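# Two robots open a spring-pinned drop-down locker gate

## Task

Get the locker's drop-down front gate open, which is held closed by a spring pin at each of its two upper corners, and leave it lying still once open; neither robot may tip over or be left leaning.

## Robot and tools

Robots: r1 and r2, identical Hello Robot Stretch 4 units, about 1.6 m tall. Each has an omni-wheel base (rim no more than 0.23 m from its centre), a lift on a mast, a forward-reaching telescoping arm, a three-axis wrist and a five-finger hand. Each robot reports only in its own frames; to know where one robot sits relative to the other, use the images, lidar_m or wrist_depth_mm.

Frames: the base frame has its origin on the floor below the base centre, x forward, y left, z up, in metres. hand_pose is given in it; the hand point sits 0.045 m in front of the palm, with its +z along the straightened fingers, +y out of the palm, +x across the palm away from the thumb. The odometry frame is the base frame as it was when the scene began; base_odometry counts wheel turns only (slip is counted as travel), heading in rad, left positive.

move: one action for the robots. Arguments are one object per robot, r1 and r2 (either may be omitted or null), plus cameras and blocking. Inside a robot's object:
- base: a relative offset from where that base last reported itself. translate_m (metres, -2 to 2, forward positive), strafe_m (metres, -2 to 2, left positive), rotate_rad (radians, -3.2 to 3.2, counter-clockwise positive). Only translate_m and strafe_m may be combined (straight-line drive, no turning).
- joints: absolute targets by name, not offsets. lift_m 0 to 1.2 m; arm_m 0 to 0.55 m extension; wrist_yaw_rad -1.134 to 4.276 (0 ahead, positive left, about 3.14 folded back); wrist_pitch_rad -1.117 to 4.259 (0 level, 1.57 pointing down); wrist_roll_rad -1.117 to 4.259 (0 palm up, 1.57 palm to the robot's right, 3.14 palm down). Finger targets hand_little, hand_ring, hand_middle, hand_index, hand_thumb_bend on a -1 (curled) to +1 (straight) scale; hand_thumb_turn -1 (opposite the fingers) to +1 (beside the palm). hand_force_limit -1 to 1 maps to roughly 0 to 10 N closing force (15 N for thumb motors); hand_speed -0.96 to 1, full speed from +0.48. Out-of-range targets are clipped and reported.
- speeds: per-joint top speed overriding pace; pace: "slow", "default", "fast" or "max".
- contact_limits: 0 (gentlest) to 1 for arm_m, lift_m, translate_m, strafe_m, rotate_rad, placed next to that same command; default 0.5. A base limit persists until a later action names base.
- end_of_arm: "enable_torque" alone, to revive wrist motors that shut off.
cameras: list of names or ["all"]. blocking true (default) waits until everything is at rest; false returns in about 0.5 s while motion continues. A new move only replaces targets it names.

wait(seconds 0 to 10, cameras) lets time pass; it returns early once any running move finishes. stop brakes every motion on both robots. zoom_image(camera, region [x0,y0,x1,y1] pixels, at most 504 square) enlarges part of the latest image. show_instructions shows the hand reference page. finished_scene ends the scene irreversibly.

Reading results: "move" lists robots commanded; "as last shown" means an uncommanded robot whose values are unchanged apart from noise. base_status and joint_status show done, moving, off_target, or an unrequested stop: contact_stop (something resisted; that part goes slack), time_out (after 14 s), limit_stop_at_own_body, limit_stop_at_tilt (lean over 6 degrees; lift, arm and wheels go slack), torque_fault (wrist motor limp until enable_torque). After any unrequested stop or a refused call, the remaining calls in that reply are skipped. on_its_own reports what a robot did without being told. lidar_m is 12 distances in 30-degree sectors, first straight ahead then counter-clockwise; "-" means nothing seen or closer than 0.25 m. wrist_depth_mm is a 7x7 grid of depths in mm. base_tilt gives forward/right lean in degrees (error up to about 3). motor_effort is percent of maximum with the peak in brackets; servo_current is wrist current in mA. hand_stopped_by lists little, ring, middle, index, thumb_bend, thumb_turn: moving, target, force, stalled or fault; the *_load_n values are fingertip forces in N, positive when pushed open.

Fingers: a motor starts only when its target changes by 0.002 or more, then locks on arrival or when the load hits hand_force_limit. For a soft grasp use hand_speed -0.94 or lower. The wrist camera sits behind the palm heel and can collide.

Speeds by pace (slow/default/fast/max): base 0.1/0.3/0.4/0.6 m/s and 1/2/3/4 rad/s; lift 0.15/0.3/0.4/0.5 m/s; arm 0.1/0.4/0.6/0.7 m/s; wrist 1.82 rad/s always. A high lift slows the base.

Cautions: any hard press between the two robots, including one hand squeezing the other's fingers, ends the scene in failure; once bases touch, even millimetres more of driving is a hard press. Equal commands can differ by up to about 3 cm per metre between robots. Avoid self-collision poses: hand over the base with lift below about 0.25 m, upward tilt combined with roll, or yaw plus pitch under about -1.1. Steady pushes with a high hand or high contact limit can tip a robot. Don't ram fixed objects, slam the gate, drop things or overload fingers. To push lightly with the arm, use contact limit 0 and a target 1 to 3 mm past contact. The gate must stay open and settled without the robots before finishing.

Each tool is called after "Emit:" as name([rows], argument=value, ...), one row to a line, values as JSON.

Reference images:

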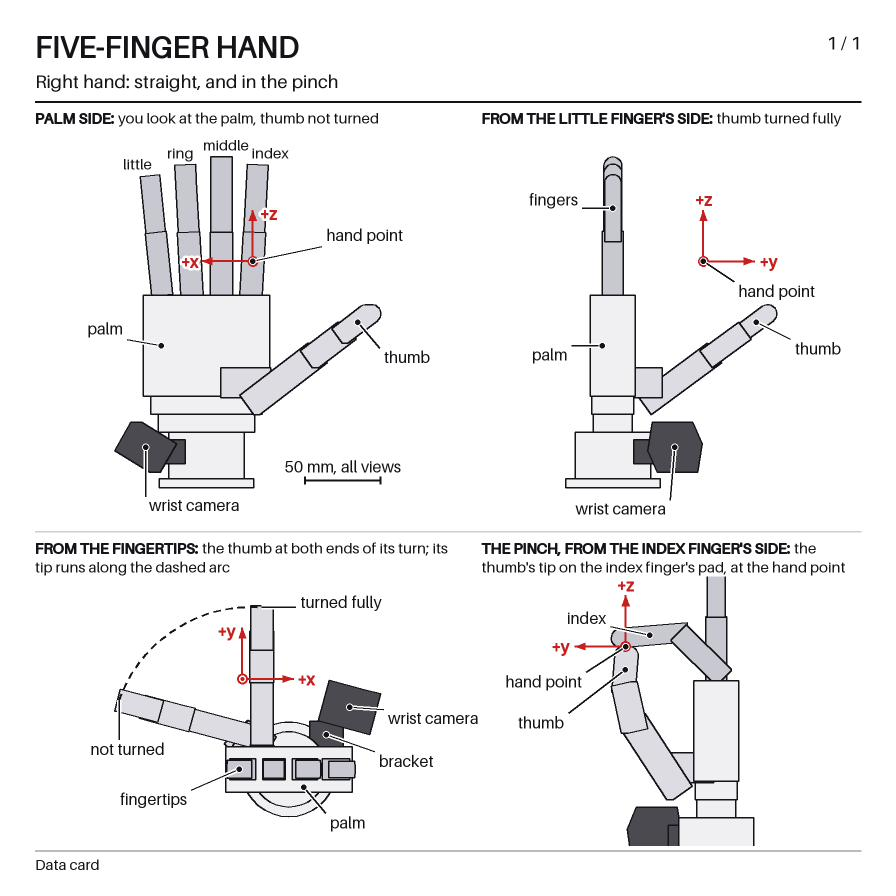

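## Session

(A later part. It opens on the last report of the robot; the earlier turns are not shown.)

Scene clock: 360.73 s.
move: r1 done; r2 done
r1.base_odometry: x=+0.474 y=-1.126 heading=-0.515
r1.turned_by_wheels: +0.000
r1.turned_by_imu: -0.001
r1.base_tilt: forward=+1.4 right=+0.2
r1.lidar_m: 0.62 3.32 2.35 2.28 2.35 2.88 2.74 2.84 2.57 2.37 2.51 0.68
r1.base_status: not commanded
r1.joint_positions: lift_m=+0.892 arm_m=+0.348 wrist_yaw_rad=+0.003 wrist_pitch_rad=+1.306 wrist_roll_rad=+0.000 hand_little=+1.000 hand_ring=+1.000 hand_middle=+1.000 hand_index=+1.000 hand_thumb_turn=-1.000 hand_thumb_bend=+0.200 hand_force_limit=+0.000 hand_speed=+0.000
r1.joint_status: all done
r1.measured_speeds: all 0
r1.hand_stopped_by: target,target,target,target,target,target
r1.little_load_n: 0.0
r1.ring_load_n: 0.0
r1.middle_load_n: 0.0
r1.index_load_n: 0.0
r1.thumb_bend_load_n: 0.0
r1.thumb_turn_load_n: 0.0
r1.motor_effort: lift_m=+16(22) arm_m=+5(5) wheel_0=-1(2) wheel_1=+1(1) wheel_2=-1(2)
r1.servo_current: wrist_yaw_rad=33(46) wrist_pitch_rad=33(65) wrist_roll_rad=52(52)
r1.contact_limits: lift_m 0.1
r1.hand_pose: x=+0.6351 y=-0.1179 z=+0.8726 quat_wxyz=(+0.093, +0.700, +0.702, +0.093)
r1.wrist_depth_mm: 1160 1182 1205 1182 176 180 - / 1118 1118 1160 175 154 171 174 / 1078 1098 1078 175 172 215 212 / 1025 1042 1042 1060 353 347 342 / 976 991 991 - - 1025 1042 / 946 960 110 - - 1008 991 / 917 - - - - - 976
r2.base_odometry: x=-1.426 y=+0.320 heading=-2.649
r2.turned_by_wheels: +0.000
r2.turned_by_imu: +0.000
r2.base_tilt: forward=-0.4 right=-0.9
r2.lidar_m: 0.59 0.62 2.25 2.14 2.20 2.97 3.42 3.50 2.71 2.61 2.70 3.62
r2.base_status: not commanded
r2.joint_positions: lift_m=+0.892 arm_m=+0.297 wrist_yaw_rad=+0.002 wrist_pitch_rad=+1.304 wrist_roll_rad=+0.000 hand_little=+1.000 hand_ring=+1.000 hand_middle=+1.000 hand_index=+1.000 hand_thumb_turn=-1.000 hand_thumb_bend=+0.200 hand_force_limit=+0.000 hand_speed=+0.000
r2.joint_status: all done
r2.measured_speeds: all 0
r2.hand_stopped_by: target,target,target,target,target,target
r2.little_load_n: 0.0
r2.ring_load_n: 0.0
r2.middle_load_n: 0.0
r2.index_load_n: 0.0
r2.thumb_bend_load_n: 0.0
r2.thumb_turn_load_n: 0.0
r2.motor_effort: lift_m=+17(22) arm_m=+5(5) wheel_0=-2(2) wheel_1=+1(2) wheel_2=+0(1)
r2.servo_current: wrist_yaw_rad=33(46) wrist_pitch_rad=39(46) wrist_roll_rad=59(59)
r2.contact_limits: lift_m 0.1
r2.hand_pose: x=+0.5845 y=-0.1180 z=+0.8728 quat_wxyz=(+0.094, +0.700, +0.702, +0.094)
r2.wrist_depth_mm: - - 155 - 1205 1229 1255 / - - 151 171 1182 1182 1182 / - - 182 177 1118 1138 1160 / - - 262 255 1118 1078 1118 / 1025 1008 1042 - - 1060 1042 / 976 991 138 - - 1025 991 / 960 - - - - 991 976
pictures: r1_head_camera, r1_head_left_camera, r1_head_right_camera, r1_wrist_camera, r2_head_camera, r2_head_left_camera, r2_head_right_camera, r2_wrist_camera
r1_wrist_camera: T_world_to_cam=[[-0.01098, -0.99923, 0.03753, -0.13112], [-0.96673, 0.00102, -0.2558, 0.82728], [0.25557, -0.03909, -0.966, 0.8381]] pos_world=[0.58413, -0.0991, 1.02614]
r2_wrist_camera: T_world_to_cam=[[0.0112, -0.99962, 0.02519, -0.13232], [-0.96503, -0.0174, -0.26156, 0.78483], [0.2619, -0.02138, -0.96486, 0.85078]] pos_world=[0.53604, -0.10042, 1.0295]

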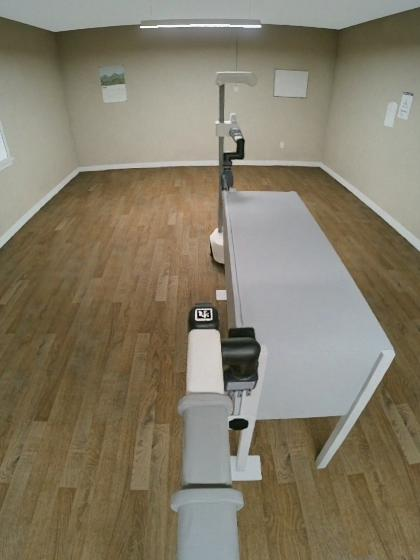

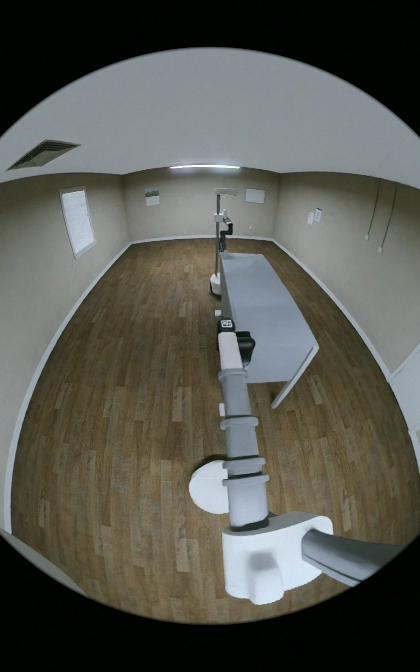

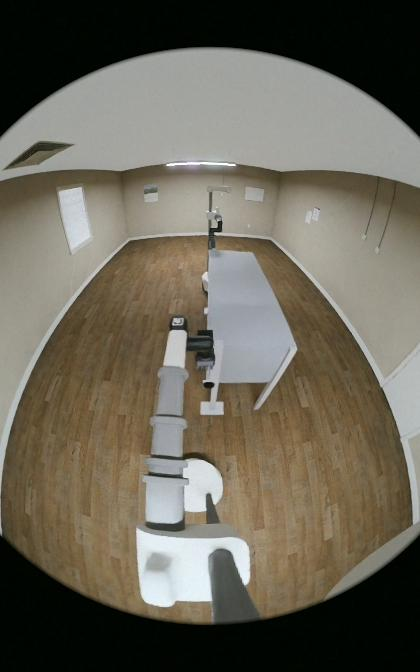

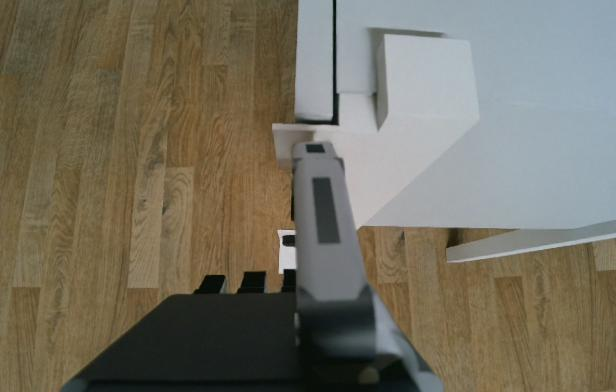

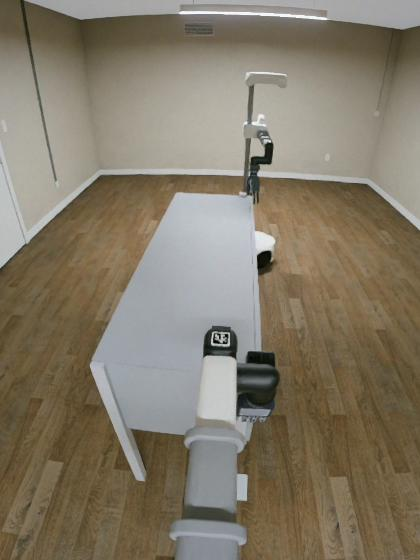

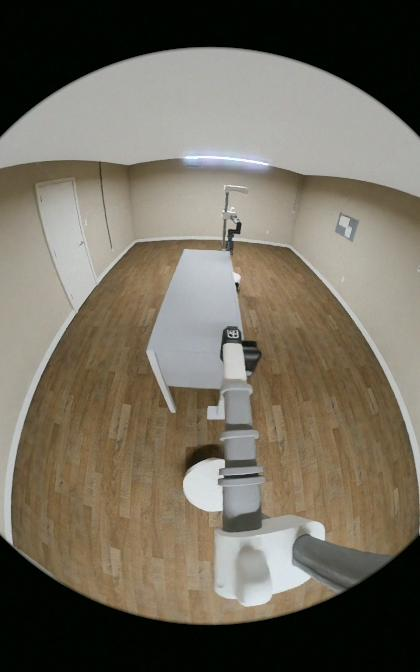

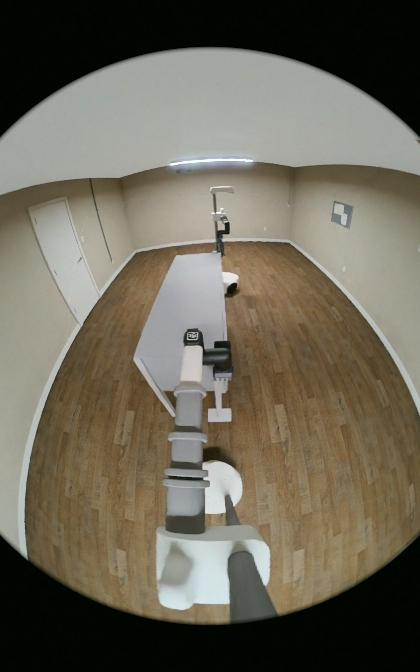

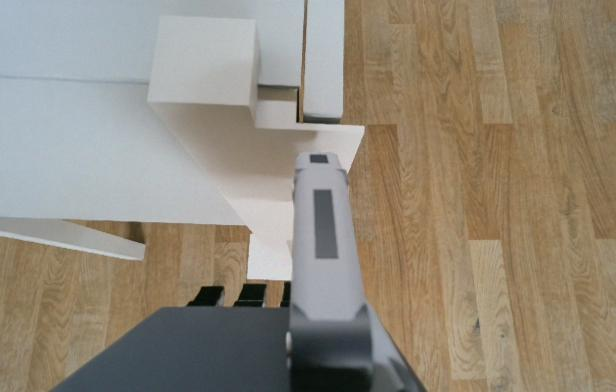

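Emit:
move(r1={"joints":{"lift_m":0.96}}, r2={"joints":{"lift_m":0.96}})

Emit:
move(r1={"joints":{"hand_thumb_turn":1.0}}, r2={"joints":{"hand_thumb_turn":1.0}}, cameras=["r1_wrist_camera","r2_wrist_camera"])

Emit:
zoom_image(camera="r1_wrist_camera", region=[260, 100, 380, 260])

Emit:
zoom_image(camera="r2_wrist_camera", region=[260, 100, 380, 260])

Emit:
move(r1={"joints":{"lift_m":0.88}}, r2={"joints":{"lift_m":0.88}}, cameras=["r1_wrist_camera","r2_wrist_camera"])

Emit:
zoom_image(camera="r1_wrist_camera", region=[260, 100, 380, 260])

Emit:
zoom_image(camera="r2_wrist_camera", region=[260, 100, 380, 260])

Scene clock: 415.53 s.
move: r1 done; r2 done
r1.base_odometry: x=+0.474 y=-1.126 heading=-0.515
r1.turned_by_wheels: +0.000
r1.turned_by_imu: -0.001
r1.base_tilt: forward=+1.5 right=+0.1
r1.lidar_m: 0.61 3.28 2.37 2.26 2.36 2.86 2.74 2.83 2.56 2.37 2.45 0.67
r1.base_status: not commanded
r1.joint_positions: lift_m=+0.960 arm_m=+0.348 wrist_yaw_rad=+0.003 wrist_pitch_rad=+1.306 wrist_roll_rad=+0.000 hand_little=+1.000 hand_ring=+1.000 hand_middle=+1.000 hand_index=+1.000 hand_thumb_turn=-1.000 hand_thumb_bend=+0.200 hand_force_limit=+0.000 hand_speed=+0.000
r1.joint_status: all done
r1.measured_speeds: all 0
r1.hand_stopped_by: target,target,target,target,target,target
r1.little_load_n: 0.0
r1.ring_load_n: 0.0
r1.middle_load_n: 0.0
r1.index_load_n: 0.0
r1.thumb_bend_load_n: 0.0
r1.thumb_turn_load_n: 0.0
r1.motor_effort: lift_m=+25(27) arm_m=+5(5) wheel_0=-2(2) wheel_1=+0(1) wheel_2=-1(2)
r1.servo_current: wrist_yaw_rad=33(46) wrist_pitch_rad=26(59) wrist_roll_rad=39(59)
r1.hand_pose: x=+0.6352 y=-0.1179 z=+0.9399 quat_wxyz=(+0.093, +0.700, +0.702, +0.093)
r1.wrist_depth_mm: 1229 1255 1229 259 257 260 264 / 1205 1229 1205 250 248 250 253 / 1160 1160 1182 239 220 241 243 / 1078 1118 1118 1118 353 349 342 / 1060 1078 1078 - - 1098 1098 / 1025 1025 110 - - 1060 1060 / 991 - - - - - 1042
r2.base_odometry: x=-1.426 y=+0.320 heading=-2.649
r2.turned_by_wheels: +0.000
r2.turned_by_imu: +0.000
r2.base_tilt: forward=-0.4 right=-0.9
r2.lidar_m: 0.59 0.62 2.23 2.13 2.22 2.99 3.43 3.49 2.74 2.60 2.72 3.60
r2.base_status: not commanded
r2.joint_positions: lift_m=+0.960 arm_m=+0.297 wrist_yaw_rad=+0.002 wrist_pitch_rad=+1.304 wrist_roll_rad=+0.000 hand_little=+1.000 hand_ring=+1.000 hand_middle=+1.000 hand_index=+1.000 hand_thumb_turn=-1.000 hand_thumb_bend=+0.200 hand_force_limit=+0.000 hand_speed=+0.000
r2.joint_status: all done
r2.measured_speeds: all 0
r2.hand_stopped_by: target,target,target,target,target,target
r2.little_load_n: 0.0
r2.ring_load_n: 0.0
r2.middle_load_n: 0.0
r2.index_load_n: 0.0
r2.thumb_bend_load_n: 0.0
r2.thumb_turn_load_n: 0.0
r2.motor_effort: lift_m=+23(26) arm_m=+5(5) wheel_0=-2(2) wheel_1=+1(1) wheel_2=+0(1)
r2.servo_current: wrist_yaw_rad=39(46) wrist_pitch_rad=33(46) wrist_roll_rad=39(59)
r2.hand_pose: x=+0.5845 y=-0.1180 z=+0.9403 quat_wxyz=(+0.094, +0.700, +0.702, +0.094)
r2.wrist_depth_mm: - - - - 1308 1336 1308 / - - - - 1255 1255 1281 / - - 216 235 1229 1205 1205 / - - 260 254 1160 1160 1160 / 1078 1098 1098 - - 1098 1138 / 1060 1042 138 - - 1060 1078 / 1008 - - - - 1078 1025
pictures: none

Scene clock: 417.07 s.
move: r1 done; r2 done
r1.base_odometry: x=+0.474 y=-1.126 heading=-0.515
r1.turned_by_wheels: +0.000
r1.turned_by_imu: +0.000
r1.base_tilt: forward=+1.5 right=+0.1
r1.lidar_m: 0.62 3.29 2.38 2.26 2.37 2.83 2.72 2.82 2.54 2.40 2.50 0.69
r1.base_status: not commanded
r1.joint_positions: lift_m=+0.960 arm_m=+0.348 wrist_yaw_rad=+0.003 wrist_pitch_rad=+1.306 wrist_roll_rad=+0.000 hand_little=+1.000 hand_ring=+1.000 hand_middle=+1.000 hand_index=+1.000 hand_thumb_turn=+1.000 hand_thumb_bend=+0.200 hand_force_limit=+0.000 hand_speed=+0.000
r1.joint_status: all done
r1.measured_speeds: all 0
r1.hand_stopped_by: target,target,target,target,target,target
r1.little_load_n: 0.0
r1.ring_load_n: 0.0
r1.middle_load_n: 0.0
r1.index_load_n: 0.0
r1.thumb_bend_load_n: 0.0
r1.thumb_turn_load_n: 0.0
r1.motor_effort: lift_m=+24(25) arm_m=+5(5) wheel_0=-1(2) wheel_1=+0(1) wheel_2=-1(2)
r1.servo_current: wrist_yaw_rad=39(46) wrist_pitch_rad=39(59) wrist_roll_rad=52(52)
r1.hand_pose: x=+0.6352 y=-0.1179 z=+0.9399 quat_wxyz=(+0.093, +0.700, +0.702, +0.093)
r1.wrist_depth_mm: 1255 1255 1281 258 256 260 264 / 1205 1182 1205 250 247 250 252 / 1160 1182 1160 238 219 241 242 / 1118 1118 1098 285 315 345 343 / 1060 1060 1078 554 1098 - 1098 / 1025 1025 110 134 - - 1078 / 976 - - - - - 1008
r2.base_odometry: x=-1.426 y=+0.320 heading=-2.649
r2.turned_by_wheels: +0.000
r2.turned_by_imu: +0.000
r2.base_tilt: forward=-0.4 right=-0.9
r2.lidar_m: 0.58 0.62 2.24 2.15 2.20 2.96 3.43 3.46 2.71 2.61 2.73 3.63
r2.base_status: not commanded
r2.joint_positions: lift_m=+0.960 arm_m=+0.297 wrist_yaw_rad=+0.002 wrist_pitch_rad=+1.304 wrist_roll_rad=+0.000 hand_little=+1.000 hand_ring=+1.000 hand_middle=+1.000 hand_index=+1.000 hand_thumb_turn=+1.000 hand_thumb_bend=+0.200 hand_force_limit=+0.000 hand_speed=+0.000
r2.joint_status: all done
r2.measured_speeds: all 0
r2.hand_stopped_by: target,target,target,target,target,target
r2.little_load_n: -0.5
r2.ring_load_n: 0.0
r2.middle_load_n: 0.0
r2.index_load_n: 0.0
r2.thumb_bend_load_n: 0.0
r2.thumb_turn_load_n: 0.0
r2.motor_effort: lift_m=+23(23) arm_m=+5(5) wheel_0=-2(2) wheel_1=+1(2) wheel_2=+0(1)
r2.servo_current: wrist_yaw_rad=39(46) wrist_pitch_rad=39(52) wrist_roll_rad=33(52)
r2.hand_pose: x=+0.5845 y=-0.1180 z=+0.9403 quat_wxyz=(+0.094, +0.700, +0.702, +0.094)
r2.wrist_depth_mm: - - - - 1308 1308 1308 / - - - - 1281 1281 1281 / - - 216 236 1205 1229 1182 / - - 260 255 1182 1160 1160 / 1098 1098 1078 991 1118 130 1118 / 1042 1078 137 139 - - 1078 / 1008 - - - - - 1025
r1_wrist_camera: T_world_to_cam=[[-0.01098, -0.99923, 0.03753, -0.13365], [-0.96673, 0.00102, -0.2558, 0.8445], [0.25557, -0.03909, -0.966, 0.90311]] pos_world=[0.58413, -0.0991, 1.09344]
r2_wrist_camera: T_world_to_cam=[[0.0112, -0.99962, 0.02519, -0.13402], [-0.96503, -0.0174, -0.26156, 0.80248], [0.2619, -0.02138, -0.96486, 0.91591]] pos_world=[0.53604, -0.10042, 1.097]

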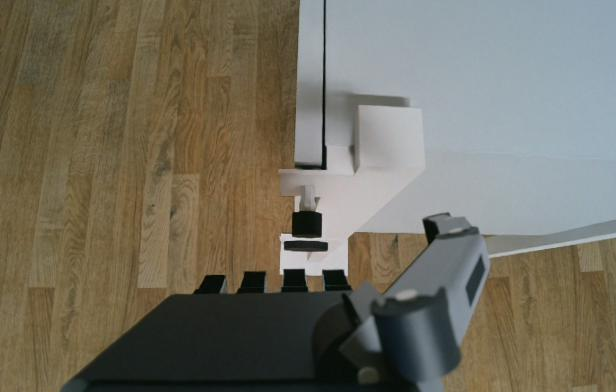

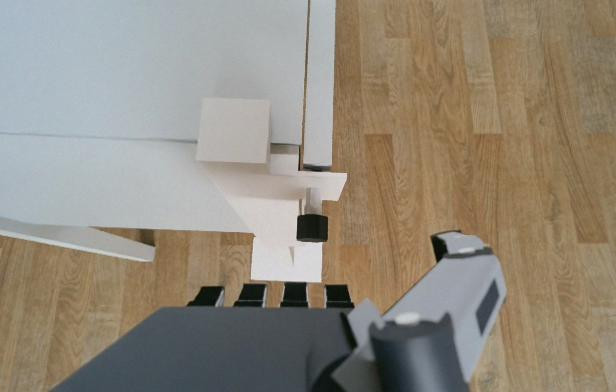

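Scaled by 3.150.

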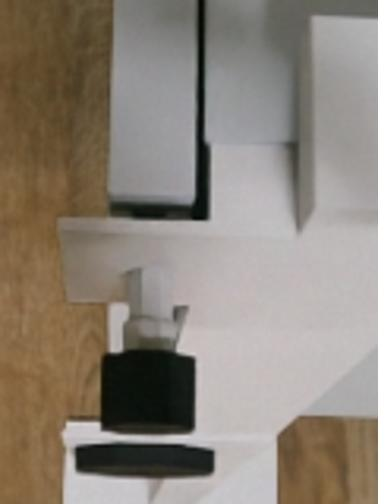

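Scaled by 3.150.

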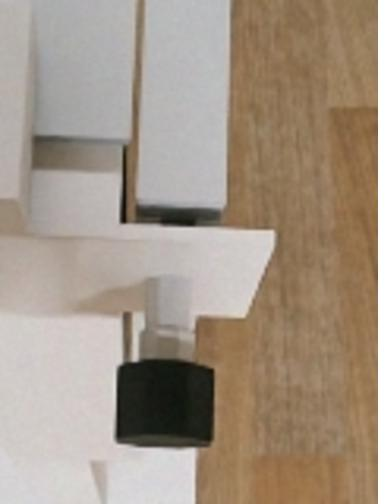

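Scene clock: 418.37 s.
move: r1 done; r2 done
r1.base_odometry: x=+0.474 y=-1.126 heading=-0.515
r1.turned_by_wheels: +0.000
r1.turned_by_imu: +0.000
r1.base_tilt: forward=+1.5 right=+0.1
r1.lidar_m: 0.64 3.30 2.38 2.27 2.36 2.85 2.74 2.84 2.53 2.39 2.49 0.67
r1.base_status: not commanded
r1.joint_positions: lift_m=+0.880 arm_m=+0.348 wrist_yaw_rad=+0.003 wrist_pitch_rad=+1.306 wrist_roll_rad=+0.000 hand_little=+1.000 hand_ring=+1.000 hand_middle=+1.000 hand_index=+1.000 hand_thumb_turn=+1.000 hand_thumb_bend=+0.200 hand_force_limit=+0.000 hand_speed=+0.000
r1.joint_status: all done
r1.measured_speeds: all 0
r1.hand_stopped_by: target,target,target,target,target,target
r1.little_load_n: 0.0
r1.ring_load_n: 0.0
r1.middle_load_n: 0.0
r1.index_load_n: 0.0
r1.thumb_bend_load_n: 0.0
r1.thumb_turn_load_n: 0.0
r1.motor_effort: lift_m=+16(23) arm_m=+5(5) wheel_0=-1(2) wheel_1=+0(1) wheel_2=-1(2)
r1.servo_current: wrist_yaw_rad=33(46) wrist_pitch_rad=26(65) wrist_roll_rad=52(52)
r1.hand_pose: x=+0.6352 y=-0.1179 z=+0.8606 quat_wxyz=(+0.093, +0.700, +0.702, +0.094)
r1.wrist_depth_mm: 1182 1160 1182 1160 158 165 - / 1098 1118 1138 160 141 141 - / 1078 1060 1078 177 173 215 211 / 1025 1025 1060 182 315 345 343 / 976 976 1008 484 1025 - 1042 / 946 946 110 134 - - 976 / 917 - - - - - 976
r2.base_odometry: x=-1.426 y=+0.320 heading=-2.649
r2.turned_by_wheels: +0.000
r2.turned_by_imu: +0.000
r2.base_tilt: forward=-0.4 right=-0.9
r2.lidar_m: 0.60 0.63 2.25 2.13 2.22 2.97 3.42 3.49 2.72 2.60 2.71 3.61
r2.base_status: not commanded
r2.joint_positions: lift_m=+0.880 arm_m=+0.297 wrist_yaw_rad=+0.002 wrist_pitch_rad=+1.304 wrist_roll_rad=+0.000 hand_little=+1.000 hand_ring=+1.000 hand_middle=+1.000 hand_index=+1.000 hand_thumb_turn=+1.000 hand_thumb_bend=+0.200 hand_force_limit=+0.000 hand_speed=+0.000
r2.joint_status: all done
r2.measured_speeds: all 0
r2.hand_stopped_by: target,target,target,target,target,target
r2.little_load_n: 0.0
r2.ring_load_n: 0.0
r2.middle_load_n: 0.0
r2.index_load_n: 0.0
r2.thumb_bend_load_n: 0.0
r2.thumb_turn_load_n: 0.0
r2.motor_effort: lift_m=+17(23) arm_m=+5(5) wheel_0=-2(2) wheel_1=+1(1) wheel_2=+0(1)
r2.servo_current: wrist_yaw_rad=46(46) wrist_pitch_rad=26(59) wrist_roll_rad=46(52)
r2.hand_pose: x=+0.5845 y=-0.1180 z=+0.8607 quat_wxyz=(+0.094, +0.700, +0.702, +0.094)
r2.wrist_depth_mm: 158 144 142 - 1229 1205 1255 / - 138 138 158 1160 1182 1160 / - - 182 178 1098 1118 1098 / - - 259 176 1078 1060 1078 / 991 1008 1025 1008 1042 130 1042 / 976 991 138 139 - - 1008 / 931 - - - - - 976
r1_wrist_camera: T_world_to_cam=[[-0.01098, -0.99923, 0.03753, -0.13067], [-0.96673, 0.00102, -0.2558, 0.82421], [0.25557, -0.03909, -0.966, 0.8265]] pos_world=[0.58413, -0.0991, 1.01414]
r2_wrist_camera: T_world_to_cam=[[0.0112, -0.99962, 0.02519, -0.13201], [-0.96503, -0.0174, -0.26156, 0.78169], [0.2619, -0.02138, -0.96486, 0.8392]] pos_world=[0.53604, -0.10042, 1.0175]

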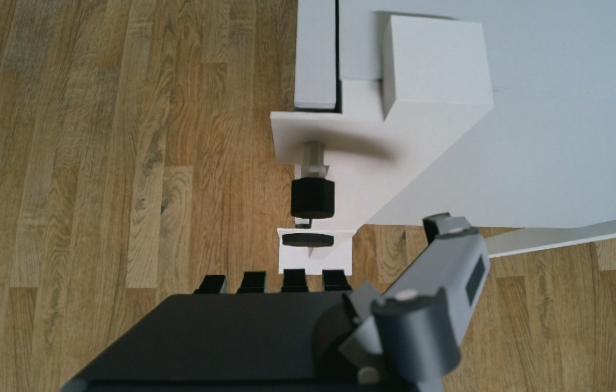

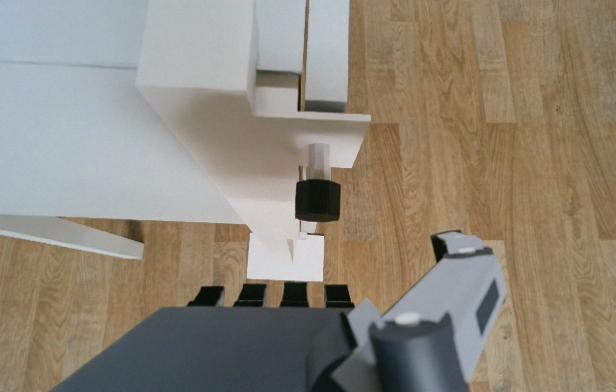

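Scaled by 3.150.

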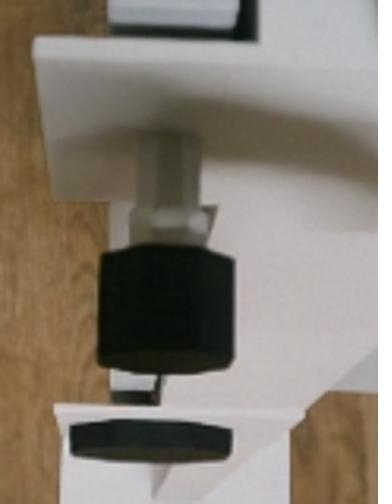

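Scaled by 3.150.

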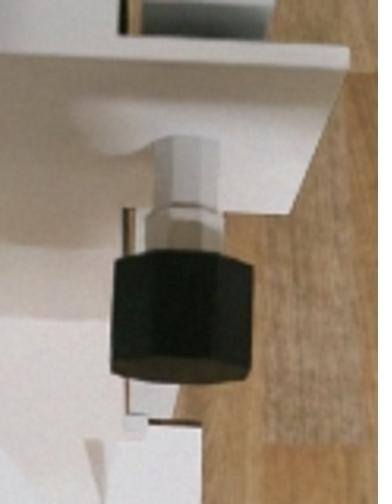

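Emit:
move(r1={"joints":{"lift_m":0.96,"arm_m":0.3525}}, r2={"joints":{"lift_m":0.96,"arm_m":0.3026}})

Emit:
move(r1={"joints":{"hand_thumb_turn":-1.0}}, r2={"joints":{"hand_thumb_turn":-1.0}})

Emit:
move(r1={"joints":{"lift_m":0.8735},"pace":"slow","contact_limits":{"lift_m":0.05}}, r2={"joints":{"lift_m":0.8748},"pace":"slow","contact_limits":{"lift_m":0.05}}, cameras=["r1_wrist_camera","r2_wrist_camera"])

Emit:
zoom_image(camera="r1_wrist_camera", region=[260, 100, 380, 260])

Emit:
zoom_image(camera="r2_wrist_camera", region=[260, 100, 380, 260])

Scene clock: 458.23 s.
move: r1 done; r2 done
r1.base_odometry: x=+0.474 y=-1.126 heading=-0.515
r1.turned_by_wheels: +0.000
r1.turned_by_imu: -0.001
r1.base_tilt: forward=+1.5 right=+0.3
r1.lidar_m: 0.61 3.28 2.38 2.27 2.36 2.87 2.72 2.82 2.55 2.39 2.49 0.68
r1.base_status: not commanded
r1.joint_positions: lift_m=+0.960 arm_m=+0.352 wrist_yaw_rad=+0.003 wrist_pitch_rad=+1.305 wrist_roll_rad=+0.000 hand_little=+1.000 hand_ring=+1.000 hand_middle=+1.000 hand_index=+1.000 hand_thumb_turn=+1.000 hand_thumb_bend=+0.200 hand_force_limit=+0.000 hand_speed=+0.000
r1.joint_status: all done
r1.measured_speeds: all 0
r1.hand_stopped_by: target,target,target,target,target,target
r1.little_load_n: 0.0
r1.ring_load_n: 0.0
r1.middle_load_n: 0.0
r1.index_load_n: 0.0
r1.thumb_bend_load_n: 0.0
r1.thumb_turn_load_n: 0.0
r1.motor_effort: lift_m=+24(27) arm_m=+5(7) wheel_0=-1(2) wheel_1=+0(1) wheel_2=-1(2)
r1.servo_current: wrist_yaw_rad=33(46) wrist_pitch_rad=33(59) wrist_roll_rad=52(52)
r1.hand_pose: x=+0.6397 y=-0.1179 z=+0.9400 quat_wxyz=(+0.093, +0.700, +0.702, +0.094)
r1.wrist_depth_mm: 1255 1229 1255 259 256 260 264 / 1182 1182 1182 249 247 251 253 / 1138 1160 1160 239 220 240 240 / 1098 1118 1118 270 297 329 324 / 1042 1060 1078 559 1098 - 1078 / 1025 1042 110 134 - - 1078 / 976 - - - - - 1042
r2.base_odometry: x=-1.426 y=+0.320 heading=-2.649
r2.turned_by_wheels: +0.000
r2.turned_by_imu: +0.000
r2.base_tilt: forward=-0.4 right=-0.9
r2.lidar_m: 0.59 0.65 2.23 2.13 2.20 2.99 3.43 3.49 2.73 2.61 2.71 3.65
r2.base_status: not commanded
r2.joint_positions: lift_m=+0.960 arm_m=+0.302 wrist_yaw_rad=+0.002 wrist_pitch_rad=+1.304 wrist_roll_rad=+0.000 hand_little=+1.000 hand_ring=+1.000 hand_middle=+1.000 hand_index=+1.000 hand_thumb_turn=+1.000 hand_thumb_bend=+0.200 hand_force_limit=+0.000 hand_speed=+0.000
r2.joint_status: all done
r2.measured_speeds: all 0
r2.hand_stopped_by: target,target,target,target,target,target
r2.little_load_n: 0.0
r2.ring_load_n: 0.0
r2.middle_load_n: 0.0
r2.index_load_n: 0.0
r2.thumb_bend_load_n: 0.0
r2.thumb_turn_load_n: 0.0
r2.motor_effort: lift_m=+23(28) arm_m=+5(7) wheel_0=-2(2) wheel_1=+1(1) wheel_2=+0(1)
r2.servo_current: wrist_yaw_rad=46(46) wrist_pitch_rad=26(39) wrist_roll_rad=39(46)
r2.hand_pose: x=+0.5901 y=-0.1180 z=+0.9403 quat_wxyz=(+0.094, +0.700, +0.702, +0.094)
r2.wrist_depth_mm: - - - - 1308 1308 1336 / - - - - 1308 1255 1255 / - - 216 234 1182 1205 1229 / - - 265 255 1138 1138 1182 / 1078 1078 1078 891 1118 130 1118 / 1060 1060 138 139 - - 1078 / 1025 - - - - - 1042
pictures: none

Scene clock: 459.77 s.
move: r1 done; r2 done
r1.base_odometry: x=+0.474 y=-1.126 heading=-0.515
r1.turned_by_wheels: +0.000
r1.turned_by_imu: +0.000
r1.base_tilt: forward=+1.5 right=+0.1
r1.lidar_m: 0.61 3.31 2.38 2.27 2.35 2.83 2.73 2.84 2.54 2.37 2.50 0.67
r1.base_status: not commanded
r1.joint_positions: lift_m=+0.960 arm_m=+0.352 wrist_yaw_rad=+0.003 wrist_pitch_rad=+1.305 wrist_roll_rad=+0.000 hand_little=+1.000 hand_ring=+1.000 hand_middle=+1.000 hand_index=+1.000 hand_thumb_turn=-1.000 hand_thumb_bend=+0.200 hand_force_limit=+0.000 hand_speed=+0.000
r1.joint_status: all done
r1.measured_speeds: all 0
r1.hand_stopped_by: target,target,target,target,target,target
r1.little_load_n: 0.0
r1.ring_load_n: 0.0
r1.middle_load_n: 0.0
r1.index_load_n: 0.0
r1.thumb_bend_load_n: -0.5
r1.thumb_turn_load_n: 0.0
r1.motor_effort: lift_m=+24(24) arm_m=+5(5) wheel_0=-1(2) wheel_1=+1(1) wheel_2=-1(1)
r1.servo_current: wrist_yaw_rad=39(46) wrist_pitch_rad=39(52) wrist_roll_rad=46(52)
r1.hand_pose: x=+0.6397 y=-0.1179 z=+0.9400 quat_wxyz=(+0.093, +0.700, +0.702, +0.094)
r1.wrist_depth_mm: 1229 1229 1255 258 257 262 264 / 1182 1229 1205 250 247 250 252 / 1160 1138 1138 238 219 241 242 / 1118 1098 1138 1118 297 330 325 / 1060 1060 1078 - - 1098 1098 / 1025 1025 111 - - 1098 1078 / 976 - - - - - 1042
r2.base_odometry: x=-1.426 y=+0.320 heading=-2.649
r2.turned_by_wheels: +0.000
r2.turned_by_imu: +0.000
r2.base_tilt: forward=-0.4 right=-0.9
r2.lidar_m: 0.58 0.63 2.27 2.12 2.23 2.98 3.39 3.47 2.75 2.61 2.68 3.64
r2.base_status: not commanded
r2.joint_positions: lift_m=+0.960 arm_m=+0.302 wrist_yaw_rad=+0.002 wrist_pitch_rad=+1.304 wrist_roll_rad=+0.000 hand_little=+1.000 hand_ring=+1.000 hand_middle=+1.000 hand_index=+1.000 hand_thumb_turn=-1.000 hand_thumb_bend=+0.200 hand_force_limit=+0.000 hand_speed=+0.000
r2.joint_status: all done
r2.measured_speeds: all 0
r2.hand_stopped_by: target,target,target,target,target,target
r2.little_load_n: 0.0
r2.ring_load_n: 0.0
r2.middle_load_n: 0.0
r2.index_load_n: 0.5
r2.thumb_bend_load_n: -0.5
r2.thumb_turn_load_n: 0.0
r2.motor_effort: lift_m=+23(23) arm_m=+5(5) wheel_0=-2(2) wheel_1=+1(1) wheel_2=+0(1)
r2.servo_current: wrist_yaw_rad=39(46) wrist_pitch_rad=39(59) wrist_roll_rad=20(59)
r2.hand_pose: x=+0.5901 y=-0.1180 z=+0.9403 quat_wxyz=(+0.094, +0.700, +0.702, +0.094)
r2.wrist_depth_mm: - - - - 1336 1281 1308 / - - - - 1255 1255 1281 / - - 217 - 1205 1205 1205 / - - 265 233 1160 1160 1160 / 1078 1078 1078 - - 1098 1118 / 1042 1060 138 - - 1078 1078 / 1008 - - - - 1042 1042
pictures: none

Scene clock: 461.37 s.
move: r1 done; r2 done
r1.base_odometry: x=+0.474 y=-1.126 heading=-0.515
r1.turned_by_wheels: +0.000
r1.turned_by_imu: +0.000
r1.base_tilt: forward=+1.5 right=+0.2
r1.lidar_m: 0.61 3.28 2.39 2.26 2.38 2.87 2.73 2.85 2.56 2.36 2.48 0.67
r1.base_status: not commanded
r1.joint_positions: lift_m=+0.874 arm_m=+0.352 wrist_yaw_rad=+0.003 wrist_pitch_rad=+1.305 wrist_roll_rad=+0.000 hand_little=+1.000 hand_ring=+1.000 hand_middle=+1.000 hand_index=+1.000 hand_thumb_turn=-1.000 hand_thumb_bend=+0.200 hand_force_limit=+0.000 hand_speed=+0.000
r1.joint_status: all done
r1.measured_speeds: all 0
r1.hand_stopped_by: target,target,target,target,target,target
r1.little_load_n: 0.0
r1.ring_load_n: 0.0
r1.middle_load_n: 0.0
r1.index_load_n: 0.0
r1.thumb_bend_load_n: -0.5
r1.thumb_turn_load_n: 0.0
r1.motor_effort: lift_m=+15(22) arm_m=+5(5) wheel_0=-1(2) wheel_1=+1(1) wheel_2=-1(2)
r1.servo_current: wrist_yaw_rad=39(46) wrist_pitch_rad=39(52) wrist_roll_rad=46(52)
r1.contact_limits: lift_m 0.05
r1.hand_pose: x=+0.6397 y=-0.1179 z=+0.8542 quat_wxyz=(+0.093, +0.700, +0.702, +0.094)
r1.wrist_depth_mm: 1138 1138 1160 160 138 158 - / 1118 1138 1098 153 150 133 - / 1060 1060 1078 153 161 189 202 / 1025 1008 1025 1042 297 329 325 / 976 960 991 - - 1008 1008 / 946 960 110 - - 976 991 / 904 - - - - - 946
r2.base_odometry: x=-1.426 y=+0.320 heading=-2.649
r2.turned_by_wheels: +0.000
r2.turned_by_imu: +0.000
r2.base_tilt: forward=-0.4 right=-0.9
r2.lidar_m: 0.60 0.66 2.25 2.14 2.23 2.95 3.42 3.47 2.75 2.60 2.69 3.60
r2.base_status: not commanded
r2.joint_positions: lift_m=+0.875 arm_m=+0.302 wrist_yaw_rad=+0.002 wrist_pitch_rad=+1.304 wrist_roll_rad=+0.000 hand_little=+1.000 hand_ring=+1.000 hand_middle=+1.000 hand_index=+1.000 hand_thumb_turn=-1.000 hand_thumb_bend=+0.200 hand_force_limit=+0.000 hand_speed=+0.000
r2.joint_status: all done
r2.measured_speeds: all 0
r2.hand_stopped_by: target,target,target,target,target,target
r2.little_load_n: 0.0
r2.ring_load_n: 0.0
r2.middle_load_n: 0.0
r2.index_load_n: 0.0
r2.thumb_bend_load_n: 0.0
r2.thumb_turn_load_n: 0.0
r2.motor_effort: lift_m=+17(19) arm_m=+5(5) wheel_0=-2(2) wheel_1=+1(1) wheel_2=+0(1)
r2.servo_current: wrist_yaw_rad=39(46) wrist_pitch_rad=33(46) wrist_roll_rad=39(52)
r2.contact_limits: lift_m 0.05
r2.hand_pose: x=+0.5901 y=-0.1180 z=+0.8556 quat_wxyz=(+0.094, +0.700, +0.702, +0.094)
r2.wrist_depth_mm: 155 153 136 156 1205 1205 1205 / - - 132 152 1160 1160 1160 / - - 167 153 1098 1098 1138 / - - 264 234 1042 1098 1078 / 1008 1008 1025 - - 1025 1025 / 976 976 138 - - 991 976 / 946 - - - - 960 946
r1_wrist_camera: T_world_to_cam=[[-0.011, -0.99923, 0.03752, -0.13037], [-0.96662, 0.00102, -0.2562, 0.82726], [0.25597, -0.03909, -0.96589, 0.81883]] pos_world=[0.58863, -0.0991, 1.00774]
r2_wrist_camera: T_world_to_cam=[[0.0112, -0.99962, 0.02519, -0.13195], [-0.965, -0.0174, -0.26166, 0.78581], [0.262, -0.02138, -0.96483, 0.83264]] pos_world=[0.54164, -0.10042, 1.0123]

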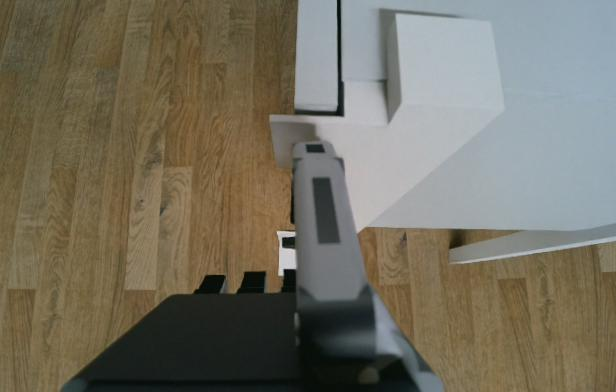

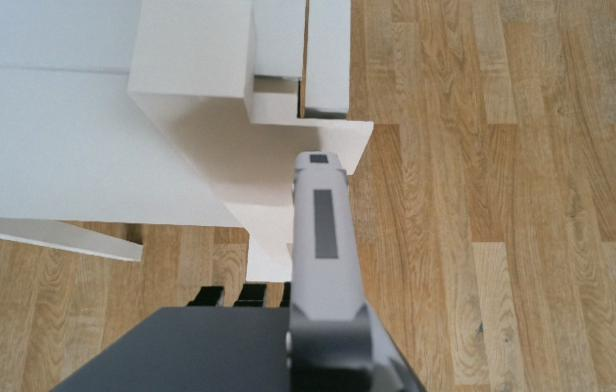

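Scaled by 3.150.

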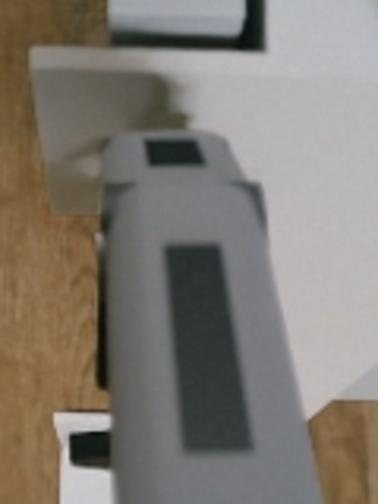

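Scaled by 3.150.

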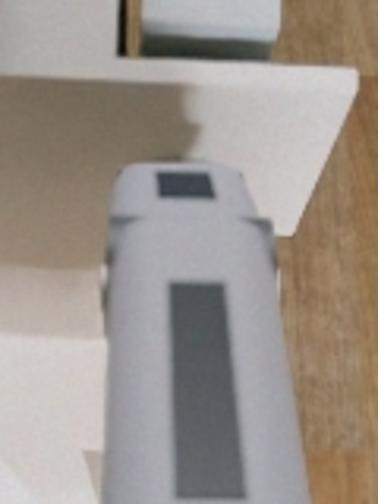

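Emit:
move(r1={"joints":{"hand_speed":-0.8,"hand_force_limit":-0.5,"hand_index":-0.2,"hand_middle":-0.2}}, r2={"joints":{"hand_speed":-0.8,"hand_force_limit":-0.5,"hand_index":-0.2,"hand_middle":-0.2}}, cameras=["r1_wrist_camera","r2_wrist_camera"])

Scene clock: 469.30 s.
move: r1 off_target; r2 off_target
r1.base_odometry: x=+0.474 y=-1.126 heading=-0.515
r1.turned_by_wheels: +0.000
r1.turned_by_imu: -0.001
r1.base_tilt: forward=+1.4 right=+0.1
r1.lidar_m: 0.62 3.29 2.38 2.27 2.36 2.86 2.74 2.83 2.55 2.36 2.51 0.67
r1.base_status: not commanded
r1.joint_positions: lift_m=+0.874 arm_m=+0.352 wrist_yaw_rad=+0.003 wrist_pitch_rad=+1.305 wrist_roll_rad=+0.000 hand_little=+1.000 hand_ring=+1.000 hand_middle=+0.077 hand_index=+0.040 hand_thumb_turn=-1.000 hand_thumb_bend=+0.200 hand_force_limit=-0.500 hand_speed=-0.800
r1.joint_status: hand_middle off_target (ended at +0.077, target -0.200); hand_index off_target (ended at +0.040, target -0.200); the others done
r1.measured_speeds: all 0
r1.hand_stopped_by: target,target,force,force,target,target
r1.little_load_n: 0.0
r1.ring_load_n: 0.0
r1.middle_load_n: 2.0
r1.index_load_n: 1.0
r1.thumb_bend_load_n: 0.0
r1.thumb_turn_load_n: 0.0
r1.motor_effort: lift_m=+17(17) arm_m=+5(5) wheel_0=-2(2) wheel_1=+0(1) wheel_2=-1(2)
r1.servo_current: wrist_yaw_rad=46(46) wrist_pitch_rad=46(65) wrist_roll_rad=46(52)
r1.contact_limits: lift_m 0.05
r1.hand_pose: x=+0.6398 y=-0.1179 z=+0.8541 quat_wxyz=(+0.093, +0.700, +0.702, +0.094)
r1.wrist_depth_mm: 1118 1160 1160 158 137 137 - / 1098 1118 1118 153 148 132 154 / 1060 1060 1060 155 164 206 205 / 1008 1008 1042 1025 304 340 336 / 960 976 976 174 - 1008 1025 / 946 946 111 - - 976 991 / 917 - - - - - 931
r2.base_odometry: x=-1.426 y=+0.320 heading=-2.649
r2.turned_by_wheels: +0.000
r2.turned_by_imu: +0.000
r2.base_tilt: forward=-0.4 right=-0.9
r2.lidar_m: 0.60 0.63 2.25 2.13 2.20 2.98 3.41 3.46 2.71 2.61 2.72 3.62
r2.base_status: not commanded
r2.joint_positions: lift_m=+0.875 arm_m=+0.302 wrist_yaw_rad=+0.002 wrist_pitch_rad=+1.304 wrist_roll_rad=+0.000 hand_little=+1.000 hand_ring=+1.000 hand_middle=+0.078 hand_index=+0.004 hand_thumb_turn=-1.000 hand_thumb_bend=+0.200 hand_force_limit=-0.500 hand_speed=-0.800
r2.joint_status: hand_middle off_target (ended at +0.078, target -0.200); hand_index off_target (ended at +0.004, target -0.200); the others done
r2.measured_speeds: all 0
r2.hand_stopped_by: target,target,force,force,target,target
r2.little_load_n: 0.0
r2.ring_load_n: 0.0
r2.middle_load_n: 1.5
r2.index_load_n: 3.0
r2.thumb_bend_load_n: 0.0
r2.thumb_turn_load_n: 0.0
r2.motor_effort: lift_m=+19(19) arm_m=+5(5) wheel_0=-3(3) wheel_1=+1(1) wheel_2=-1(1)
r2.servo_current: wrist_yaw_rad=39(46) wrist_pitch_rad=26(46) wrist_roll_rad=46(52)
r2.contact_limits: lift_m 0.05
r2.hand_pose: x=+0.5902 y=-0.1180 z=+0.8554 quat_wxyz=(+0.094, +0.700, +0.702, +0.094)
r2.wrist_depth_mm: 151 135 134 153 1182 1205 1205 / - - 133 150 1118 1138 1160 / - - 173 171 1078 1118 1118 / - - 248 185 1042 1078 1078 / 991 1008 1008 - - 1008 1025 / 946 976 138 - - 976 991 / 946 - - - - 946 960
r1_wrist_camera: T_world_to_cam=[[-0.011, -0.99923, 0.03752, -0.13036], [-0.96662, 0.00102, -0.2562, 0.82731], [0.25597, -0.03909, -0.96589, 0.81861]] pos_world=[0.58873, -0.0991, 1.00754]
r2_wrist_camera: T_world_to_cam=[[0.0112, -0.99962, 0.02519, -0.13194], [-0.965, -0.0174, -0.26166, 0.78576], [0.262, -0.02138, -0.96483, 0.83245]] pos_world=[0.54164, -0.10042, 1.0121]

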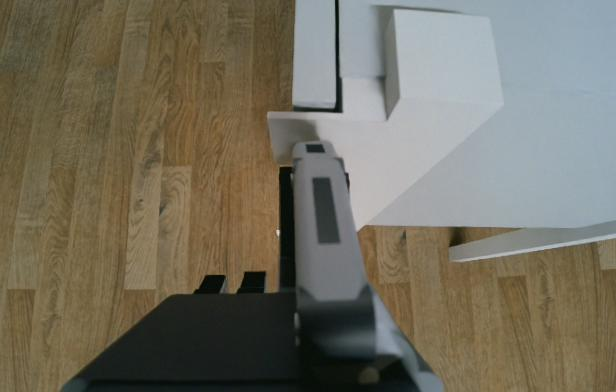

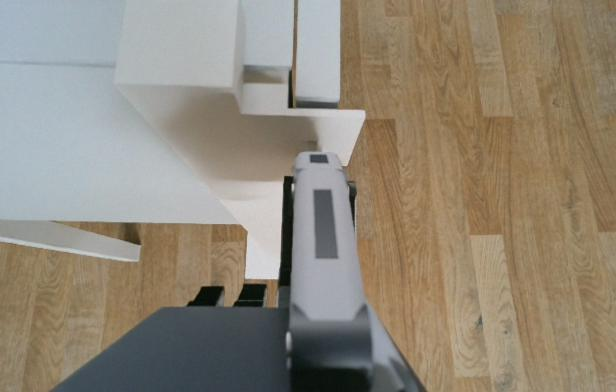

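Emit:
move(r1={"joints":{"hand_thumb_bend":-0.2}}, r2={"joints":{"hand_thumb_bend":-0.2}}, cameras=["r1_wrist_camera","r2_wrist_camera"])

Scene clock: 476.57 s.
move: r1 off_target; r2 off_target
r1.base_odometry: x=+0.474 y=-1.126 heading=-0.515
r1.turned_by_wheels: +0.000
r1.turned_by_imu: -0.001
r1.base_tilt: forward=+1.5 right=+0.1
r1.lidar_m: 0.63 3.30 2.38 2.24 2.36 2.82 2.74 2.84 2.56 2.39 2.51 0.67
r1.base_status: not commanded
r1.joint_positions: lift_m=+0.874 arm_m=+0.352 wrist_yaw_rad=+0.003 wrist_pitch_rad=+1.305 wrist_roll_rad=+0.000 hand_little=+1.000 hand_ring=+1.000 hand_middle=+0.077 hand_index=+0.040 hand_thumb_turn=-1.000 hand_thumb_bend=+0.089 hand_force_limit=-0.500 hand_speed=-0.800
r1.joint_status: hand_thumb_bend off_target (ended at +0.089, target -0.200)
r1.measured_speeds: all 0
r1.hand_stopped_by: target,target,force,force,force,target
r1.little_load_n: 0.0
r1.ring_load_n: 0.0
r1.middle_load_n: 4.0
r1.index_load_n: 2.5
r1.thumb_bend_load_n: 5.0
r1.thumb_turn_load_n: 0.0
r1.motor_effort: lift_m=+17(17) arm_m=+4(5) wheel_0=-1(2) wheel_1=+0(1) wheel_2=-1(2)
r1.servo_current: wrist_yaw_rad=39(46) wrist_pitch_rad=39(72) wrist_roll_rad=52(52)
r1.contact_limits: lift_m 0.05
r1.hand_pose: x=+0.6398 y=-0.1179 z=+0.8541 quat_wxyz=(+0.093, +0.700, +0.702, +0.094)
r1.wrist_depth_mm: 1160 1160 1160 158 136 137 - / 1118 1118 1138 153 149 132 154 / 1042 1060 1060 155 164 205 205 / 991 1042 1025 1025 304 338 334 / 960 960 991 172 - 1008 1025 / 917 931 110 - - 976 976 / 891 - - - - - 946
r2.base_odometry: x=-1.426 y=+0.320 heading=-2.649
r2.turned_by_wheels: +0.000
r2.turned_by_imu: +0.000
r2.base_tilt: forward=-0.4 right=-0.9
r2.lidar_m: 0.58 0.62 2.28 2.15 2.21 2.96 3.42 3.48 2.72 2.60 2.70 3.60
r2.base_status: not commanded
r2.joint_positions: lift_m=+0.875 arm_m=+0.302 wrist_yaw_rad=+0.002 wrist_pitch_rad=+1.304 wrist_roll_rad=+0.000 hand_little=+1.000 hand_ring=+1.000 hand_middle=+0.078 hand_index=+0.004 hand_thumb_turn=-1.000 hand_thumb_bend=+0.118 hand_force_limit=-0.500 hand_speed=-0.800
r2.joint_status: hand_thumb_bend off_target (ended at +0.118, target -0.200)
r2.measured_speeds: all 0
r2.hand_stopped_by: target,target,force,force,force,target
r2.little_load_n: 0.0
r2.ring_load_n: 0.0
r2.middle_load_n: 3.0
r2.index_load_n: 4.0
r2.thumb_bend_load_n: 3.5
r2.thumb_turn_load_n: 0.0
r2.motor_effort: lift_m=+19(19) arm_m=+5(5) wheel_0=-3(3) wheel_1=+1(1) wheel_2=-1(1)
r2.servo_current: wrist_yaw_rad=39(46) wrist_pitch_rad=59(59) wrist_roll_rad=20(59)
r2.contact_limits: lift_m 0.05
r2.hand_pose: x=+0.5902 y=-0.1180 z=+0.8554 quat_wxyz=(+0.094, +0.700, +0.702, +0.094)
r2.wrist_depth_mm: 151 135 134 154 1205 1182 1205 / - - 133 150 1138 1182 1138 / - - 174 171 1098 1118 1118 / - - 247 182 1078 1060 1060 / 1008 1008 991 - - 1025 1042 / 960 960 137 - - 1008 991 / 946 - - - - 960 946
r1_wrist_camera: T_world_to_cam=[[-0.011, -0.99923, 0.03752, -0.13036], [-0.96662, 0.00102, -0.2562, 0.82731], [0.25597, -0.03909, -0.96589, 0.81861]] pos_world=[0.58873, -0.0991, 1.00754]
r2_wrist_camera: T_world_to_cam=[[0.0112, -0.99962, 0.02519, -0.13194], [-0.965, -0.0174, -0.26166, 0.78576], [0.262, -0.02138, -0.96483, 0.83245]] pos_world=[0.54164, -0.10042, 1.0121]

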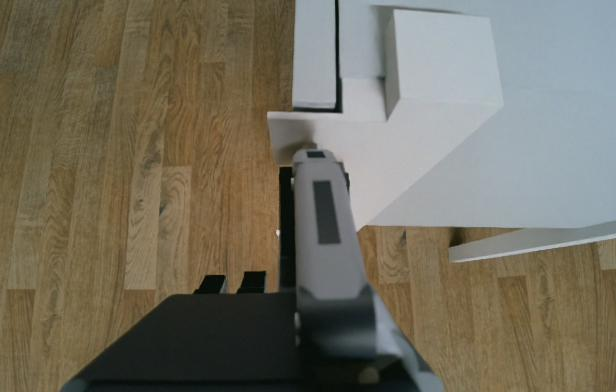

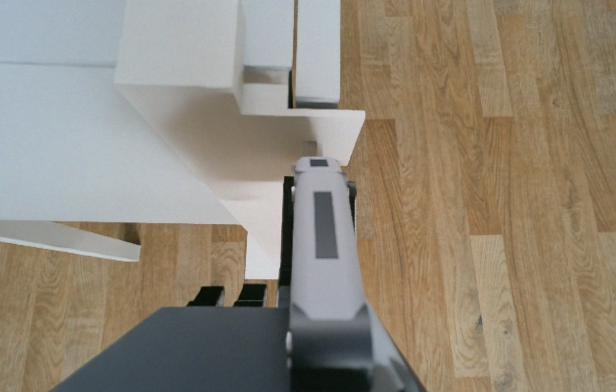

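Emit:
move(r1={"joints":{"hand_force_limit":0.3,"hand_speed":-0.88,"hand_index":-0.35,"hand_middle":-0.35,"hand_thumb_bend":-0.35}}, r2={"joints":{"hand_force_limit":0.3,"hand_speed":-0.88,"hand_index":-0.35,"hand_middle":-0.35,"hand_thumb_bend":-0.35}}, cameras=["r1_wrist_camera","r2_wrist_camera"])

Scene clock: 482.77 s.
move: r1 off_target; r2 off_target
r1.base_odometry: x=+0.474 y=-1.126 heading=-0.515
r1.turned_by_wheels: +0.000
r1.turned_by_imu: -0.001
r1.base_tilt: forward=+1.5 right=+0.1
r1.lidar_m: 0.61 3.29 2.39 2.26 2.36 2.86 2.75 2.83 2.56 2.37 2.46 0.68
r1.base_status: not commanded
r1.joint_positions: lift_m=+0.874 arm_m=+0.352 wrist_yaw_rad=+0.003 wrist_pitch_rad=+1.305 wrist_roll_rad=+0.000 hand_little=+1.000 hand_ring=+1.000 hand_middle=+0.058 hand_index=+0.020 hand_thumb_turn=-1.000 hand_thumb_bend=+0.084 hand_force_limit=+0.300 hand_speed=-0.880
r1.joint_status: hand_middle off_target (ended at +0.058, target -0.350); hand_index off_target (ended at +0.020, target -0.350); hand_thumb_bend off_target (ended at +0.084, target -0.350); the others done
r1.measured_speeds: all 0
r1.hand_stopped_by: target,target,force,force,force,target
r1.little_load_n: 0.0
r1.ring_load_n: 0.0
r1.middle_load_n: 7.5
r1.index_load_n: 6.5
r1.thumb_bend_load_n: 12.0
r1.thumb_turn_load_n: 0.5
r1.motor_effort: lift_m=+17(17) arm_m=+4(5) wheel_0=-1(2) wheel_1=+0(1) wheel_2=-1(2)
r1.servo_current: wrist_yaw_rad=39(46) wrist_pitch_rad=39(59) wrist_roll_rad=39(52)
r1.contact_limits: lift_m 0.05
r1.hand_pose: x=+0.6398 y=-0.1179 z=+0.8540 quat_wxyz=(+0.093, +0.700, +0.702, +0.094)
r1.wrist_depth_mm: 1138 1160 1138 157 136 136 - / 1078 1098 1118 152 148 132 154 / 1042 1060 1078 156 164 206 205 / 1008 1008 1025 1025 307 340 332 / 960 976 991 173 - 1025 1025 / 946 946 110 - - 976 991 / 917 - - - - - 960
r2.base_odometry: x=-1.426 y=+0.320 heading=-2.649
r2.turned_by_wheels: +0.000
r2.turned_by_imu: +0.000
r2.base_tilt: forward=-0.4 right=-0.9
r2.lidar_m: 0.59 0.64 2.27 2.12 2.22 2.99 3.42 3.45 2.71 2.61 2.70 3.63
r2.base_status: not commanded
r2.joint_positions: lift_m=+0.875 arm_m=+0.302 wrist_yaw_rad=+0.002 wrist_pitch_rad=+1.304 wrist_roll_rad=+0.000 hand_little=+1.000 hand_ring=+1.000 hand_middle=+0.059 hand_index=-0.015 hand_thumb_turn=-1.000 hand_thumb_bend=+0.109 hand_force_limit=+0.300 hand_speed=-0.880
r2.joint_status: hand_middle off_target (ended at +0.059, target -0.350); hand_index off_target (ended at -0.015, target -0.350); hand_thumb_bend off_target (ended at +0.109, target -0.350); the others done
r2.measured_speeds: all 0
r2.hand_stopped_by: target,target,force,force,force,target
r2.little_load_n: 0.0
r2.ring_load_n: 0.0
r2.middle_load_n: 8.5
r2.index_load_n: 8.5
r2.thumb_bend_load_n: 9.0
r2.thumb_turn_load_n: 0.0
r2.motor_effort: lift_m=+19(19) arm_m=+5(5) wheel_0=-3(3) wheel_1=+0(1) wheel_2=-1(1)
r2.servo_current: wrist_yaw_rad=46(52) wrist_pitch_rad=33(46) wrist_roll_rad=52(59)
r2.contact_limits: lift_m 0.05
r2.hand_pose: x=+0.5902 y=-0.1180 z=+0.8554 quat_wxyz=(+0.094, +0.700, +0.702, +0.094)
r2.wrist_depth_mm: 151 135 134 153 1182 1182 1205 / - - 133 150 1138 1138 1138 / - - 174 171 1098 1118 1118 / - - 247 181 1078 1060 1060 / 1008 1008 991 - - 1025 1025 / 976 991 138 - - 991 991 / 946 - - - - 960 960
r1_wrist_camera: T_world_to_cam=[[-0.011, -0.99923, 0.03752, -0.13036], [-0.96662, 0.00102, -0.2562, 0.82731], [0.25597, -0.03909, -0.96589, 0.81861]] pos_world=[0.58873, -0.0991, 1.00754]
r2_wrist_camera: T_world_to_cam=[[0.0112, -0.99962, 0.02519, -0.13194], [-0.965, -0.0174, -0.26166, 0.78576], [0.262, -0.02138, -0.96483, 0.83245]] pos_world=[0.54164, -0.10042, 1.0121]

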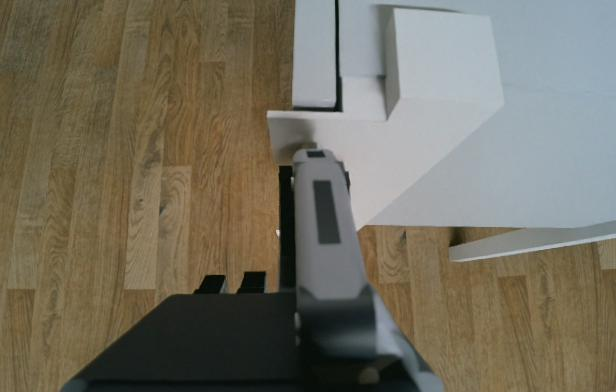

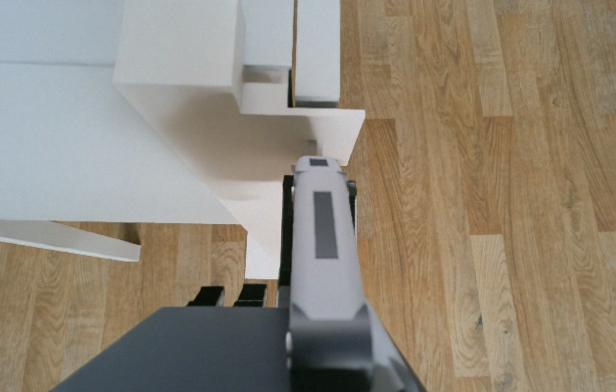

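Emit:
move(r1={"joints":{"arm_m":0.34},"speeds":{"arm_m":0.03},"contact_limits":{"arm_m":0.3}}, cameras=["r1_wrist_camera"])

Emit:
zoom_image(camera="r1_wrist_camera", region=[260, 100, 380, 260])

Scene clock: 488.97 s.
move: r1 done
r1.base_odometry: x=+0.474 y=-1.126 heading=-0.515
r1.turned_by_wheels: +0.000
r1.turned_by_imu: -0.001
r1.base_tilt: forward=+1.5 right=+0.2
r1.lidar_m: 0.62 3.31 2.38 2.27 2.36 2.82 2.72 2.84 2.54 2.36 2.48 0.67
r1.base_status: not commanded
r1.joint_positions: lift_m=+0.873 arm_m=+0.340 wrist_yaw_rad=+0.003 wrist_pitch_rad=+1.302 wrist_roll_rad=+0.000 hand_little=+1.000 hand_ring=+1.000 hand_middle=+0.058 hand_index=+0.021 hand_thumb_turn=-1.000 hand_thumb_bend=+0.084 hand_force_limit=+0.300 hand_speed=-0.880
r1.joint_status: all done
r1.measured_speeds: all 0
r1.hand_stopped_by: target,target,force,force,force,target
r1.little_load_n: 0.0
r1.ring_load_n: 0.0
r1.middle_load_n: 16.0
r1.index_load_n: 10.0
r1.thumb_bend_load_n: 13.0
r1.thumb_turn_load_n: 0.5
r1.motor_effort: lift_m=+22(22) arm_m=-8(10) wheel_0=-2(2) wheel_1=+0(1) wheel_2=-1(2)
r1.servo_current: wrist_yaw_rad=39(46) wrist_pitch_rad=39(59) wrist_roll_rad=52(52)
r1.contact_limits: arm_m 0.3; lift_m 0.05
r1.hand_pose: x=+0.6283 y=-0.1179 z=+0.8541 quat_wxyz=(+0.095, +0.700, +0.702, +0.095)
r1.wrist_depth_mm: 1182 1182 1160 160 138 140 - / 1118 1138 1098 154 151 136 157 / 1078 1060 1078 168 177 216 213 / 1008 1025 1042 1025 342 340 334 / 946 976 991 173 - 1008 1008 / 917 931 110 - - 991 976 / 904 - - - - - 931
r2: as last shown
r2.little_load_n: -0.5
r2.middle_load_n: 8.0
r2.contact_limits: lift_m 0.05
r1_wrist_camera: T_world_to_cam=[[-0.01112, -0.99923, 0.03749, -0.13038], [-0.9658, 0.00102, -0.2593, 0.81833], [0.25906, -0.03909, -0.96507, 0.81896]] pos_world=[0.57673, -0.0991, 1.00743]

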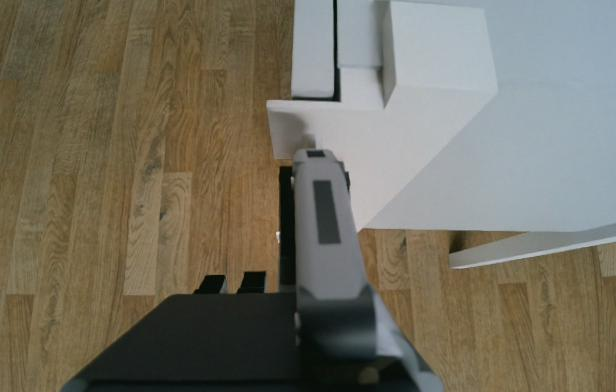

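Scaled by 3.150.

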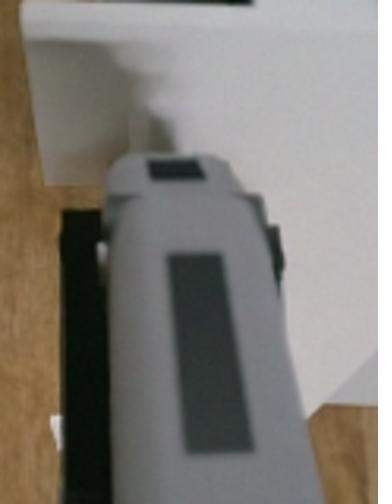

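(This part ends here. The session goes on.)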